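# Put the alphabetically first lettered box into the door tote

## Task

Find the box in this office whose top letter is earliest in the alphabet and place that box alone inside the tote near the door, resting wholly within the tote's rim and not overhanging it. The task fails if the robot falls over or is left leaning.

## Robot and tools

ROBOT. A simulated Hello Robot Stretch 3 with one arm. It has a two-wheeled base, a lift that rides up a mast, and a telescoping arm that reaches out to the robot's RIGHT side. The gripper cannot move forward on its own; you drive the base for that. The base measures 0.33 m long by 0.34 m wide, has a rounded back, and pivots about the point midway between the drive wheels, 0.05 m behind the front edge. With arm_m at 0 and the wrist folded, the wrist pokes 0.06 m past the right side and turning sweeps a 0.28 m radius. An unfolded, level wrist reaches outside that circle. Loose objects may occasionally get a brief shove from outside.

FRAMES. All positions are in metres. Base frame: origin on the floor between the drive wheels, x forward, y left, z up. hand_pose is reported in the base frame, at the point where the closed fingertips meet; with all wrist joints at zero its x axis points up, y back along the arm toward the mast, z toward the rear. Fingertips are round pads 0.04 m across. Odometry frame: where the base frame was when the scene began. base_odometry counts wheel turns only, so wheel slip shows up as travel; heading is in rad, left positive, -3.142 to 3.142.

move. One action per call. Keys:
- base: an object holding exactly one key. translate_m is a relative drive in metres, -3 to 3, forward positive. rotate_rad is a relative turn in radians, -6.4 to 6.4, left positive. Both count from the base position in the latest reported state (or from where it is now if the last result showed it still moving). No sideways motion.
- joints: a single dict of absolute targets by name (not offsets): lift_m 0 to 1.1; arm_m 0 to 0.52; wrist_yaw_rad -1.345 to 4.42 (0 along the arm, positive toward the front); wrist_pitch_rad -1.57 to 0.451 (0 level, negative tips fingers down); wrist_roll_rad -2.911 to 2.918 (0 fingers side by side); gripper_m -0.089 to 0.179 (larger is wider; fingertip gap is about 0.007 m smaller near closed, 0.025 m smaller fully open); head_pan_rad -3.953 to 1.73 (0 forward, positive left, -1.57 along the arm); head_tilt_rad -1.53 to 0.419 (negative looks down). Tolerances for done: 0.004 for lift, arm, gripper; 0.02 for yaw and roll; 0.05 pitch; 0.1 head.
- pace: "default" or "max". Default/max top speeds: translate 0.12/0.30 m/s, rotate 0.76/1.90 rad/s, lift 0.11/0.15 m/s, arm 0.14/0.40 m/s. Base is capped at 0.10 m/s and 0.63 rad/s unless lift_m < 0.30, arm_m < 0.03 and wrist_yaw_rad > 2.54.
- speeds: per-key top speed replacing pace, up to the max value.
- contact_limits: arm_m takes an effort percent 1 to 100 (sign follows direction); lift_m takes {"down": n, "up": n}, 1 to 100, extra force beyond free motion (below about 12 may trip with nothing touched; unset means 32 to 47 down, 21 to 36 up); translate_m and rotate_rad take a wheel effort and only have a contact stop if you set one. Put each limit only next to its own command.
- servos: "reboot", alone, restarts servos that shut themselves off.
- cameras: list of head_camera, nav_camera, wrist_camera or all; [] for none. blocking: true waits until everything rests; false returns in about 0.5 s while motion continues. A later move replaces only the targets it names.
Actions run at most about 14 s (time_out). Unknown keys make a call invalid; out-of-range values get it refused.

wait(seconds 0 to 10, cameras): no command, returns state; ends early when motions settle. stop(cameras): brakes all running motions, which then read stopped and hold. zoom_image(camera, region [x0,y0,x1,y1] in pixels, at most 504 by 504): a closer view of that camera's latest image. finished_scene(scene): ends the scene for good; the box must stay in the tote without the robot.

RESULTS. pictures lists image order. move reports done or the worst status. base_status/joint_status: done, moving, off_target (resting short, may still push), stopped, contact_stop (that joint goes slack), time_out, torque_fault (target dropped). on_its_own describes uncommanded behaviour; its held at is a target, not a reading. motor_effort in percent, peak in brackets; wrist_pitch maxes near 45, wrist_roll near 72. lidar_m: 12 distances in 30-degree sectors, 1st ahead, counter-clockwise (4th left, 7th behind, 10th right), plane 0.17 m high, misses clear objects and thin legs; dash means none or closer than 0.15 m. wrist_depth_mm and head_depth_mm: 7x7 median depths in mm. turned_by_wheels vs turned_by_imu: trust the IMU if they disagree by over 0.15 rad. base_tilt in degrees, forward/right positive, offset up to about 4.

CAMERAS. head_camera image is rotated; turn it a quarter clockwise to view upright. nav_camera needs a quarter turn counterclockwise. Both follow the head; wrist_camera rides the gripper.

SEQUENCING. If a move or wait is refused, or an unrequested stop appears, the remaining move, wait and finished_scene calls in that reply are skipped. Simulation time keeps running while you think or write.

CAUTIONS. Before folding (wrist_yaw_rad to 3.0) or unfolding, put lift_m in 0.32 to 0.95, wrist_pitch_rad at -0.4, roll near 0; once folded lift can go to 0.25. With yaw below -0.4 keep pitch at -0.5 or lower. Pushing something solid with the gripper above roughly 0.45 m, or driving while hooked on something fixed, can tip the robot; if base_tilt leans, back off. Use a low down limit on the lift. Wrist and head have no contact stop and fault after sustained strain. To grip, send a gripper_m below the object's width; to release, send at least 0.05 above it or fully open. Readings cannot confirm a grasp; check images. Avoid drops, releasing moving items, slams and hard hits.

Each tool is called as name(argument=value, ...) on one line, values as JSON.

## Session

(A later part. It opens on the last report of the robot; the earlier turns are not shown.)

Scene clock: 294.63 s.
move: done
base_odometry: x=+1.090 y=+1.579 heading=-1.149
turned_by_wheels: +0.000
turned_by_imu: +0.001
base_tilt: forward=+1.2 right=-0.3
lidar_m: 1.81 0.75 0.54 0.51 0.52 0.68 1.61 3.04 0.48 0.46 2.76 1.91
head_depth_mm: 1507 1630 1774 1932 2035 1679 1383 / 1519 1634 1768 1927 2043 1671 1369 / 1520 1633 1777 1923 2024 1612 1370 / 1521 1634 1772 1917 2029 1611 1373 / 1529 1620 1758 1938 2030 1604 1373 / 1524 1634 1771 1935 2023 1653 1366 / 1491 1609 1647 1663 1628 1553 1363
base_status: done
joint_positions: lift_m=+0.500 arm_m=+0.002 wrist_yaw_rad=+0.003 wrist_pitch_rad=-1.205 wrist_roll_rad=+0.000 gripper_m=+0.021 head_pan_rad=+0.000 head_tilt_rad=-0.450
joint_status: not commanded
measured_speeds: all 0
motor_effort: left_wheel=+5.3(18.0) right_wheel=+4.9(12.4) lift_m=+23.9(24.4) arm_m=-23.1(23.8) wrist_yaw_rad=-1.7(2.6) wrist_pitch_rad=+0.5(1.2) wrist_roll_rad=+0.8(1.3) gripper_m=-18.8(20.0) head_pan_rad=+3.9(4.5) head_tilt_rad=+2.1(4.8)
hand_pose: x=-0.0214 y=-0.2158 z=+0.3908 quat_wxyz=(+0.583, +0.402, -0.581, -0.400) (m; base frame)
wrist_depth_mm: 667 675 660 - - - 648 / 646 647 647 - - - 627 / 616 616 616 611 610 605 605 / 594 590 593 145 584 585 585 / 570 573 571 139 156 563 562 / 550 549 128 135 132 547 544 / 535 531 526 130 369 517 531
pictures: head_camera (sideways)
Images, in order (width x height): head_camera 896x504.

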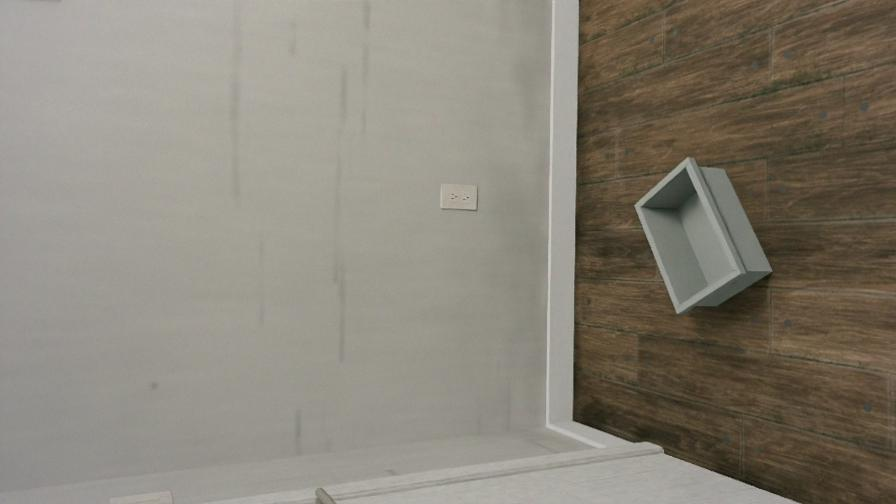

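move(base={"translate_m": 0.665}, cameras=[])

move(base={"rotate_rad": 2.074}, joints={"head_pan_rad": -1.57, "head_tilt_rad": -0.8}, cameras=[])

move(base={"translate_m": -0.29}, cameras=["wrist_camera", "head_camera"])

Scene clock: 312.70 s.
move: done
base_odometry: x=+1.363 y=+0.973 heading=-1.149
turned_by_wheels: +0.000
turned_by_imu: +0.000
base_tilt: forward=+1.0 right=-0.1
lidar_m: 1.15 0.81 0.57 0.52 0.56 0.73 1.73 0.73 0.79 1.85 1.74 1.21
head_depth_mm: 952 1021 1103 1200 1322 1470 1375 / 950 1025 1104 1205 1325 1474 1370 / 947 1016 1103 1202 1328 1485 1371 / 949 1019 1103 1204 1325 1471 1369 / 948 1017 1101 1209 1335 1480 1371 / 942 1020 1108 1212 1331 1466 1364 / 949 1025 1106 1208 1324 1481 1371
base_status: done
joint_positions: lift_m=+0.500 arm_m=+0.002 wrist_yaw_rad=+0.003 wrist_pitch_rad=-1.205 wrist_roll_rad=+0.000 gripper_m=+0.021 head_pan_rad=+0.000 head_tilt_rad=-0.450
joint_status: not commanded
measured_speeds: all 0
motor_effort: left_wheel=+5.9(18.3) right_wheel=+5.9(10.9) lift_m=+25.2(25.5) arm_m=-21.9(22.7) wrist_yaw_rad=-1.7(2.6) wrist_pitch_rad=+0.8(1.2) wrist_roll_rad=+0.9(1.1) gripper_m=-18.9(20.6) head_pan_rad=+2.8(4.4) head_tilt_rad=+2.4(3.5)
hand_pose: x=-0.0214 y=-0.2158 z=+0.3908 quat_wxyz=(+0.583, +0.402, -0.581, -0.400) (m; base frame)
wrist_depth_mm: 676 673 669 670 660 662 660 / 644 647 643 643 637 631 633 / 619 618 607 621 607 610 604 / 594 593 592 144 578 592 585 / 573 573 571 139 156 566 561 / 554 554 128 135 132 546 542 / 536 531 526 130 374 519 522
pictures: none
No camera images: "cameras" was empty.

Scene clock: 317.10 s.
move: done
base_odometry: x=+1.363 y=+0.973 heading=+0.925
turned_by_wheels: +2.073
turned_by_imu: +2.067
base_tilt: forward=+0.9 right=-0.2
lidar_m: 0.53 0.71 1.55 0.73 0.76 1.65 1.84 1.23 1.15 0.85 0.57 0.52
head_depth_mm: 993 1113 1249 1451 1500 1261 1138 / 1034 1163 1326 1546 1478 1268 1141 / 1088 1229 1408 1629 1489 1279 1138 / 1036 1173 1363 1614 1497 1296 1153 / 841 936 1040 1222 1401 1292 1151 / 738 784 894 1005 1148 1257 1156 / 650 704 770 848 946 1076 1138
base_status: done
joint_positions: lift_m=+0.500 arm_m=+0.002 wrist_yaw_rad=+0.003 wrist_pitch_rad=-1.205 wrist_roll_rad=+0.000 gripper_m=+0.021 head_pan_rad=-1.572 head_tilt_rad=-0.800
joint_status: all done
measured_speeds: all 0
motor_effort: left_wheel=-10.4(15.0) right_wheel=+10.6(14.9) lift_m=+25.6(26.2) arm_m=-23.1(23.8) wrist_yaw_rad=-1.6(2.8) wrist_pitch_rad=+0.7(1.3) wrist_roll_rad=+0.8(1.1) gripper_m=-19.1(20.0) head_pan_rad=+2.6(4.9) head_tilt_rad=-4.1(7.2)
hand_pose: x=-0.0214 y=-0.2158 z=+0.3908 quat_wxyz=(+0.583, +0.402, -0.581, -0.400) (m; base frame)
wrist_depth_mm: 458 544 670 664 - - 657 / 480 639 639 640 - 623 628 / 480 614 615 608 601 596 602 / 587 594 592 144 588 584 585 / 566 576 569 139 156 562 561 / 556 551 127 135 132 546 543 / 537 530 532 130 370 519 522
pictures: none
No camera images: "cameras" was empty.

Scene clock: 321.10 s.
move: done
base_odometry: x=+1.188 y=+0.741 heading=+0.924
turned_by_wheels: +0.000
turned_by_imu: +0.001
base_tilt: forward=+0.9 right=-0.3
lidar_m: 0.80 1.05 1.00 0.72 0.91 1.99 1.65 1.10 1.03 1.05 0.86 0.79
head_depth_mm: 888 990 1125 1294 1451 1305 1153 / 931 1041 1192 1383 1481 1309 1154 / 971 1095 1262 1481 1489 1255 1116 / 1018 1163 1349 1602 1492 1252 1118 / 1067 1227 1434 1664 1487 1260 1140 / 1111 1229 1376 1547 1493 1289 1151 / 1007 1084 1175 1284 1416 1306 1150
base_status: done
joint_positions: lift_m=+0.500 arm_m=+0.002 wrist_yaw_rad=+0.003 wrist_pitch_rad=-1.205 wrist_roll_rad=+0.000 gripper_m=+0.021 head_pan_rad=-1.570 head_tilt_rad=-0.800
joint_status: not commanded
measured_speeds: all 0
motor_effort: left_wheel=-13.0(15.7) right_wheel=+4.1(10.9) lift_m=+26.1(26.4) arm_m=-22.3(23.6) wrist_yaw_rad=-1.7(2.5) wrist_pitch_rad=+0.5(1.1) wrist_roll_rad=+0.8(1.2) gripper_m=-17.9(20.1) head_pan_rad=+2.9(4.6) head_tilt_rad=-4.7(5.5)
hand_pose: x=-0.0214 y=-0.2158 z=+0.3908 quat_wxyz=(+0.583, +0.402, -0.581, -0.400) (m; base frame)
wrist_depth_mm: 678 665 548 - 660 658 652 / 644 647 - - 629 638 632 / 619 620 603 604 610 609 604 / 594 599 598 144 582 579 591 / 579 576 571 139 156 570 562 / 552 558 128 135 132 547 544 / 534 531 533 130 369 515 526
pictures: head_camera (sideways), wrist_camera
Images, in order (width x height): head_camera 896x504, wrist_camera 644x364.

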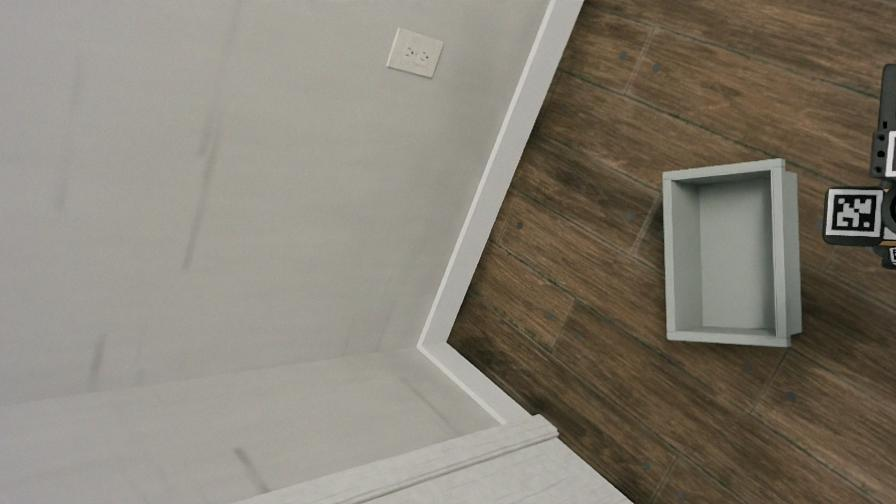

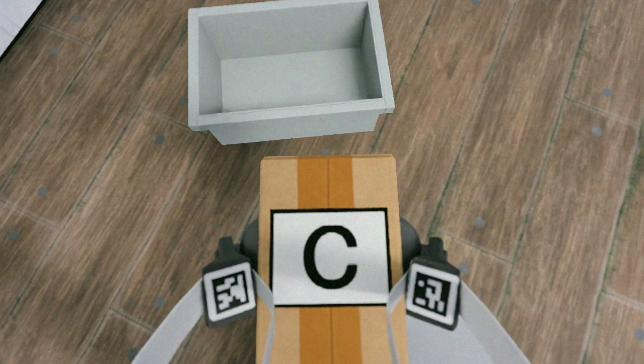

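move(base={"rotate_rad": 0.09}, joints={"arm_m": 0.33}, cameras=["wrist_camera", "head_camera"])

Scene clock: 342.47 s.
move: done
base_odometry: x=+1.188 y=+0.741 heading=+1.014
turned_by_wheels: +0.089
turned_by_imu: +0.090
base_tilt: forward=+1.0 right=-0.1
lidar_m: 0.81 1.14 0.73 0.73 0.98 2.41 1.49 1.08 1.03 1.06 0.83 0.80
head_depth_mm: 909 1017 1143 1313 1463 1302 1153 / 957 1078 1227 1417 706 586 517 / 1011 1148 1314 1541 711 1250 1143 / 1075 1222 1417 1637 1504 1254 1134 / 1125 1270 1435 1630 1491 1274 1156 / 1022 1131 1263 1388 1463 1296 1154 / 908 974 1076 1198 1350 1300 1149
base_status: done
joint_positions: lift_m=+0.500 arm_m=+0.330 wrist_yaw_rad=+0.003 wrist_pitch_rad=-1.206 wrist_roll_rad=+0.000 gripper_m=+0.021 head_pan_rad=-1.570 head_tilt_rad=-0.800
joint_status: all done
measured_speeds: all 0
motor_effort: left_wheel=-10.7(15.5) right_wheel=+9.9(12.6) lift_m=+26.7(27.1) arm_m=+24.4(25.9) wrist_yaw_rad=-2.1(2.6) wrist_pitch_rad=+0.9(1.3) wrist_roll_rad=+0.8(1.2) gripper_m=-18.5(20.6) head_pan_rad=+2.1(4.5) head_tilt_rad=-3.3(4.8)
hand_pose: x=-0.0214 y=-0.5438 z=+0.3907 quat_wxyz=(+0.583, +0.402, -0.581, -0.401) (m; base frame)
wrist_depth_mm: 523 666 664 659 659 645 - / 548 641 639 636 628 628 622 / 606 619 614 611 608 601 607 / 589 590 599 144 585 581 582 / 581 574 163 139 152 568 559 / 553 549 127 135 132 546 541 / 531 534 410 129 129 520 527
pictures: head_camera (sideways), wrist_camera
Images, in order (width x height): head_camera 896x504, wrist_camera 644x364.

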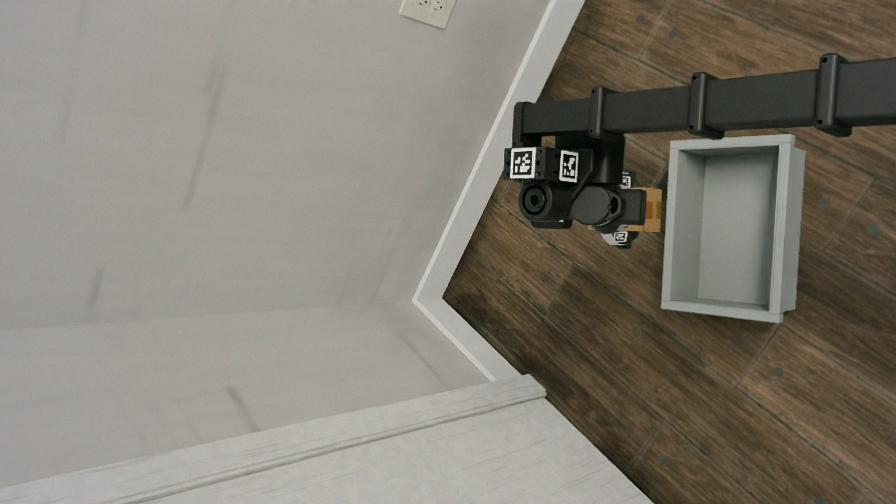

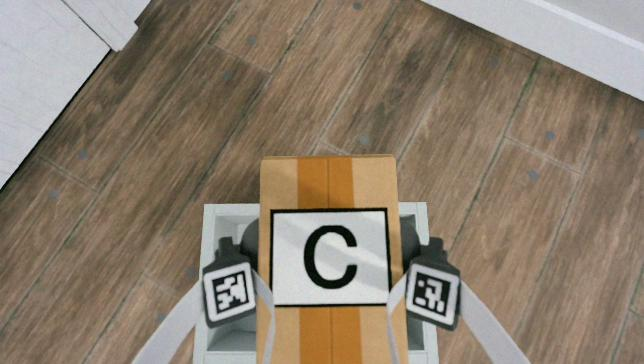

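zoom_image(camera="wrist_camera", region=[180, 180, 450, 364])

Scaled by 1.867.

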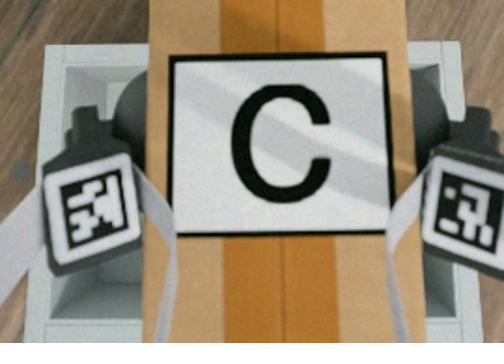

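move(joints={"arm_m": 0.30, "lift_m": 0.26}, contact_limits={"lift_m": {"down": 20}}, cameras=["wrist_camera", "head_camera"])

Scene clock: 377.37 s.
move: done
base_odometry: x=+1.188 y=+0.741 heading=+1.014
turned_by_wheels: +0.000
turned_by_imu: +0.001
base_tilt: forward=+0.8 right=-0.1
lidar_m: 0.81 1.14 0.72 0.73 0.99 2.41 1.49 1.07 1.03 0.47 0.83 0.80
head_depth_mm: 909 1012 1142 1307 1455 1286 1158 / 960 1074 1227 1418 1500 1273 1120 / 1019 1149 1322 1549 1485 866 1138 / 1078 1222 1419 1636 1493 1249 1135 / 1123 1262 1461 1634 1491 1272 1153 / 1021 1124 1250 1385 1460 1292 1157 / 904 977 1076 1194 1352 1303 1156
base_status: not commanded
joint_positions: lift_m=+0.260 arm_m=+0.300 wrist_yaw_rad=+0.003 wrist_pitch_rad=-1.206 wrist_roll_rad=+0.000 gripper_m=+0.021 head_pan_rad=-1.570 head_tilt_rad=-0.800
joint_status: all done
measured_speeds: all 0
motor_effort: left_wheel=-10.8(11.0) right_wheel=+9.6(10.4) lift_m=+22.5(26.6) arm_m=-17.6(24.7) wrist_yaw_rad=-1.6(2.5) wrist_pitch_rad=+0.9(1.2) wrist_roll_rad=+1.0(1.1) gripper_m=-19.1(20.2) head_pan_rad=+3.3(4.3) head_tilt_rad=-3.4(4.2)
contact_limits: lift_m down 20 (down: maximum 72; up: maximum 65)
hand_pose: x=-0.0214 y=-0.5138 z=+0.1507 quat_wxyz=(+0.583, +0.402, -0.581, -0.401) (m; base frame)
wrist_depth_mm: 378 378 376 373 371 372 371 / 362 366 361 360 357 357 354 / 347 230 232 233 233 219 343 / 336 247 327 144 312 237 331 / 205 246 319 139 152 221 319 / 198 245 127 135 132 206 309 / 194 216 297 129 131 187 296
pictures: head_camera (sideways), wrist_camera
Images, in order (width x height): head_camera 896x504, wrist_camera 644x364.

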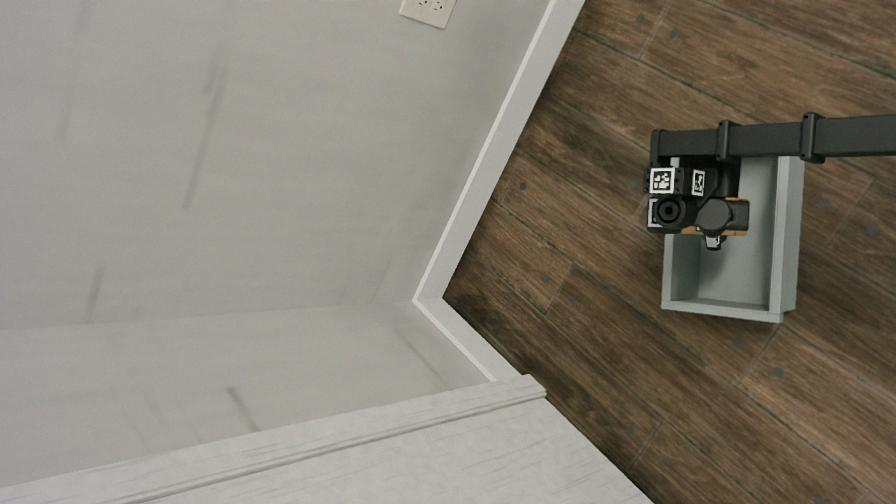

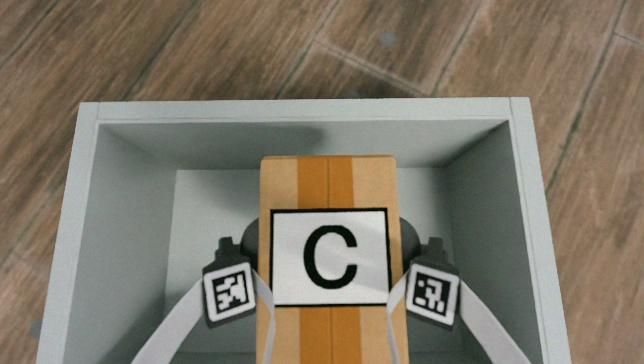

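move(joints={"lift_m": 0.17}, contact_limits={"lift_m": {"down": 20}}, cameras=[])

move(joints={"lift_m": 0.125}, speeds={"lift_m": 0.03}, contact_limits={"lift_m": {"down": 13}}, cameras=["wrist_camera"])

Scene clock: 385.37 s.
move: done
base_odometry: x=+1.188 y=+0.741 heading=+1.014
turned_by_wheels: +0.000
turned_by_imu: +0.001
base_tilt: forward=+1.0 right=-0.3
lidar_m: 0.81 1.14 0.72 0.73 0.99 2.41 1.49 1.07 1.03 1.06 0.83 0.80
head_depth_mm: 910 1012 1149 1312 1457 1300 1164 / 958 1075 1226 1427 1495 1301 1141 / 1017 1143 1314 1551 1493 925 1126 / 1075 1218 1413 1636 1489 1249 1137 / 1122 1262 1448 1636 1491 1270 1161 / 1021 1131 1255 1386 1472 1303 1155 / 907 973 1069 1202 1352 1296 1153
base_status: not commanded
joint_positions: lift_m=+0.170 arm_m=+0.300 wrist_yaw_rad=+0.003 wrist_pitch_rad=-1.206 wrist_roll_rad=+0.000 gripper_m=+0.021 head_pan_rad=-1.570 head_tilt_rad=-0.800
joint_status: all done
measured_speeds: all 0
motor_effort: left_wheel=-10.7(11.0) right_wheel=+10.0(10.4) lift_m=+21.6(27.4) arm_m=-4.6(9.2) wrist_yaw_rad=-1.8(2.4) wrist_pitch_rad=+0.8(1.3) wrist_roll_rad=+0.9(1.2) gripper_m=-19.0(20.0) head_pan_rad=+2.2(3.8) head_tilt_rad=-1.9(3.9)
contact_limits: lift_m down 20 (down: maximum 72; up: maximum 65)
hand_pose: x=-0.0214 y=-0.5138 z=+0.0607 quat_wxyz=(+0.583, +0.402, -0.581, -0.401) (m; base frame)
wrist_depth_mm: 132 131 131 134 130 130 129 / 163 164 164 165 166 166 144 / 186 230 231 233 235 204 145 / 195 236 235 145 233 219 145 / 195 228 229 139 152 221 145 / 193 221 128 135 132 216 145 / 194 214 213 129 209 181 145
pictures: none
No camera images: "cameras" was empty.

Scene clock: 387.27 s.
move: contact_stop
base_odometry: x=+1.188 y=+0.741 heading=+1.014
turned_by_wheels: +0.000
turned_by_imu: +0.000
base_tilt: forward=+1.3 right=-0.2
lidar_m: 0.81 1.14 0.73 0.73 0.99 2.42 1.49 1.08 1.03 1.06 0.83 0.80
head_depth_mm: 908 1014 1143 1317 1461 1300 1161 / 956 1081 1220 1416 1480 1303 1152 / 1015 1145 1320 1556 1498 960 1105 / 1076 1227 1416 1645 1494 1248 1133 / 1118 1264 1451 1632 1491 1276 1153 / 1022 1130 1246 1386 1466 1299 1159 / 907 976 1071 1200 1353 1299 1156
base_status: not commanded
joint_positions: lift_m=+0.129 arm_m=+0.300 wrist_yaw_rad=+0.002 wrist_pitch_rad=-1.201 wrist_roll_rad=+0.000 gripper_m=+0.021 head_pan_rad=-1.570 head_tilt_rad=-0.800
joint_status: lift_m contact_stop (moved -0.041 of -0.045)
measured_speeds: all 0
on_its_own: lift_m is slack since a contact_stop (your +0.125 is given up)
motor_effort: left_wheel=-8.9(10.8) right_wheel=+6.9(10.4) lift_m=+24.3(24.3) arm_m=+0.4(4.9) wrist_yaw_rad=-1.5(2.4) wrist_pitch_rad=+0.1(1.3) wrist_roll_rad=+1.2(1.2) gripper_m=-18.6(20.0) head_pan_rad=+1.8(3.6) head_tilt_rad=-1.8(3.2)
contact_limits: lift_m down 13 (down: maximum 72; up: maximum 65)
hand_pose: x=-0.0215 y=-0.5152 z=+0.0205 quat_wxyz=(+0.584, +0.400, -0.583, -0.399) (m; base frame)
wrist_depth_mm: 125 125 126 132 126 127 127 / 160 161 161 163 162 163 144 / 186 203 202 201 200 198 145 / 186 196 195 143 193 191 145 / 185 189 187 137 147 186 145 / 182 183 127 133 131 180 145 / 175 176 175 128 172 172 146
pictures: wrist_camera
Images, in order (width x height): wrist_camera 644x364.

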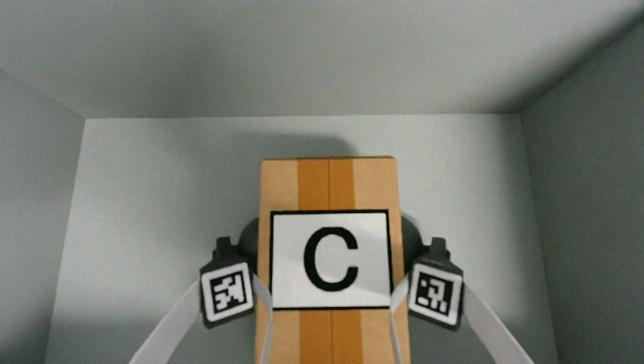

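move(joints={"gripper_m": 0.115}, cameras=[])

move(joints={"lift_m": 0.4}, cameras=["wrist_camera", "head_camera"])

Scene clock: 391.73 s.
move: done
base_odometry: x=+1.188 y=+0.741 heading=+1.014
turned_by_wheels: +0.000
turned_by_imu: +0.001
base_tilt: forward=+1.0 right=+0.0
lidar_m: 0.81 1.14 0.73 0.73 0.99 2.40 1.49 1.08 1.03 1.06 0.83 0.80
head_depth_mm: 910 1014 1145 1312 1462 1302 1155 / 959 1068 1217 1430 1498 1299 1158 / 1018 1140 1317 1551 1488 965 1094 / 1077 1226 1436 1642 1484 1252 1134 / 1119 1268 1448 1638 1497 1274 1149 / 1022 1124 1250 1389 1460 1302 1158 / 908 979 1071 1203 1353 1296 1155
base_status: not commanded
joint_positions: lift_m=+0.129 arm_m=+0.300 wrist_yaw_rad=+0.002 wrist_pitch_rad=-1.201 wrist_roll_rad=+0.000 gripper_m=+0.115 head_pan_rad=-1.570 head_tilt_rad=-0.800
joint_status: all done
measured_speeds: all 0
on_its_own: lift_m is slack since a contact_stop (your +0.125 is given up)
motor_effort: left_wheel=-9.0(9.3) right_wheel=+6.5(7.0) lift_m=+25.4(25.8) arm_m=+13.1(13.1) wrist_yaw_rad=-1.4(1.9) wrist_pitch_rad=+0.1(0.3) wrist_roll_rad=+1.0(1.1) gripper_m=-0.3(91.1) head_pan_rad=+1.5(3.5) head_tilt_rad=-1.8(3.0)
contact_limits: lift_m down 13 (down: maximum 72; up: maximum 65)
hand_pose: x=-0.0215 y=-0.5150 z=+0.0205 quat_wxyz=(+0.584, +0.400, -0.582, -0.399) (m; base frame)
wrist_depth_mm: 126 126 126 132 127 127 127 / 161 162 162 163 163 164 144 / 185 202 201 201 200 199 144 / 186 196 195 142 192 192 145 / 185 189 186 137 148 187 145 / 181 126 146 132 134 126 145 / - 125 175 127 173 171 139
pictures: none
No camera images: "cameras" was empty.

Scene clock: 395.03 s.
move: done
base_odometry: x=+1.188 y=+0.741 heading=+1.014
turned_by_wheels: +0.000
turned_by_imu: +0.000
base_tilt: forward=+0.9 right=-0.1
lidar_m: 0.81 1.14 0.73 0.73 0.98 2.41 1.49 1.07 1.03 1.06 0.83 0.80
head_depth_mm: 907 1013 1145 1308 1462 1304 1156 / 959 1077 1216 1422 1496 698 608 / 1016 1144 1309 1545 1485 1188 1145 / 1078 1224 1420 1645 1487 1248 1136 / 1124 1273 1452 1628 1489 1275 1151 / 1025 1131 1247 1384 1475 1302 1154 / 904 978 1078 1204 1348 1302 1157
base_status: not commanded
joint_positions: lift_m=+0.400 arm_m=+0.300 wrist_yaw_rad=+0.002 wrist_pitch_rad=-1.202 wrist_roll_rad=+0.000 gripper_m=+0.115 head_pan_rad=-1.570 head_tilt_rad=-0.800
joint_status: all done
measured_speeds: all 0
motor_effort: left_wheel=-9.1(9.3) right_wheel=+6.2(7.0) lift_m=+30.4(32.3) arm_m=+22.2(22.5) wrist_yaw_rad=-1.3(1.9) wrist_pitch_rad=+0.1(0.6) wrist_roll_rad=+1.0(1.1) gripper_m=-0.4(1.6) head_pan_rad=+2.4(3.6) head_tilt_rad=-1.9(2.7)
hand_pose: x=-0.0215 y=-0.5147 z=+0.2910 quat_wxyz=(+0.584, +0.401, -0.582, -0.400) (m; base frame)
wrist_depth_mm: 539 549 547 545 546 536 532 / 528 529 525 523 521 519 516 / 507 511 502 500 499 499 496 / 491 484 384 490 359 477 475 / 470 469 - 410 455 460 460 / 453 126 132 396 - 126 445 / 437 122 317 318 317 315 432
pictures: head_camera (sideways), wrist_camera
Images, in order (width x height): head_camera 896x504, wrist_camera 644x364.

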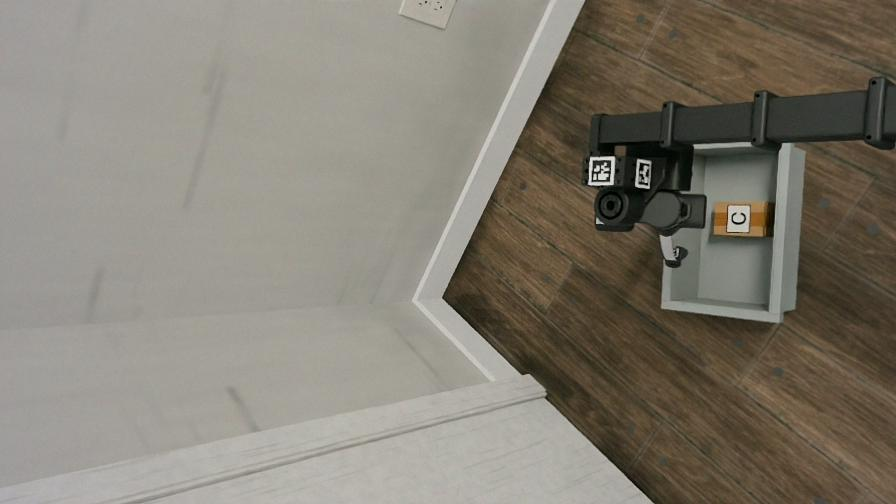

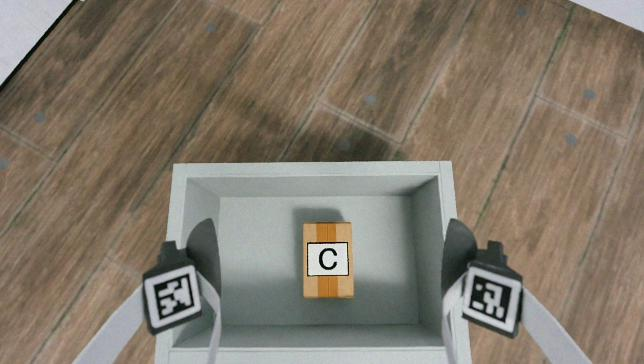

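finished_scene(scene=2)

The scene is finished: the task was done.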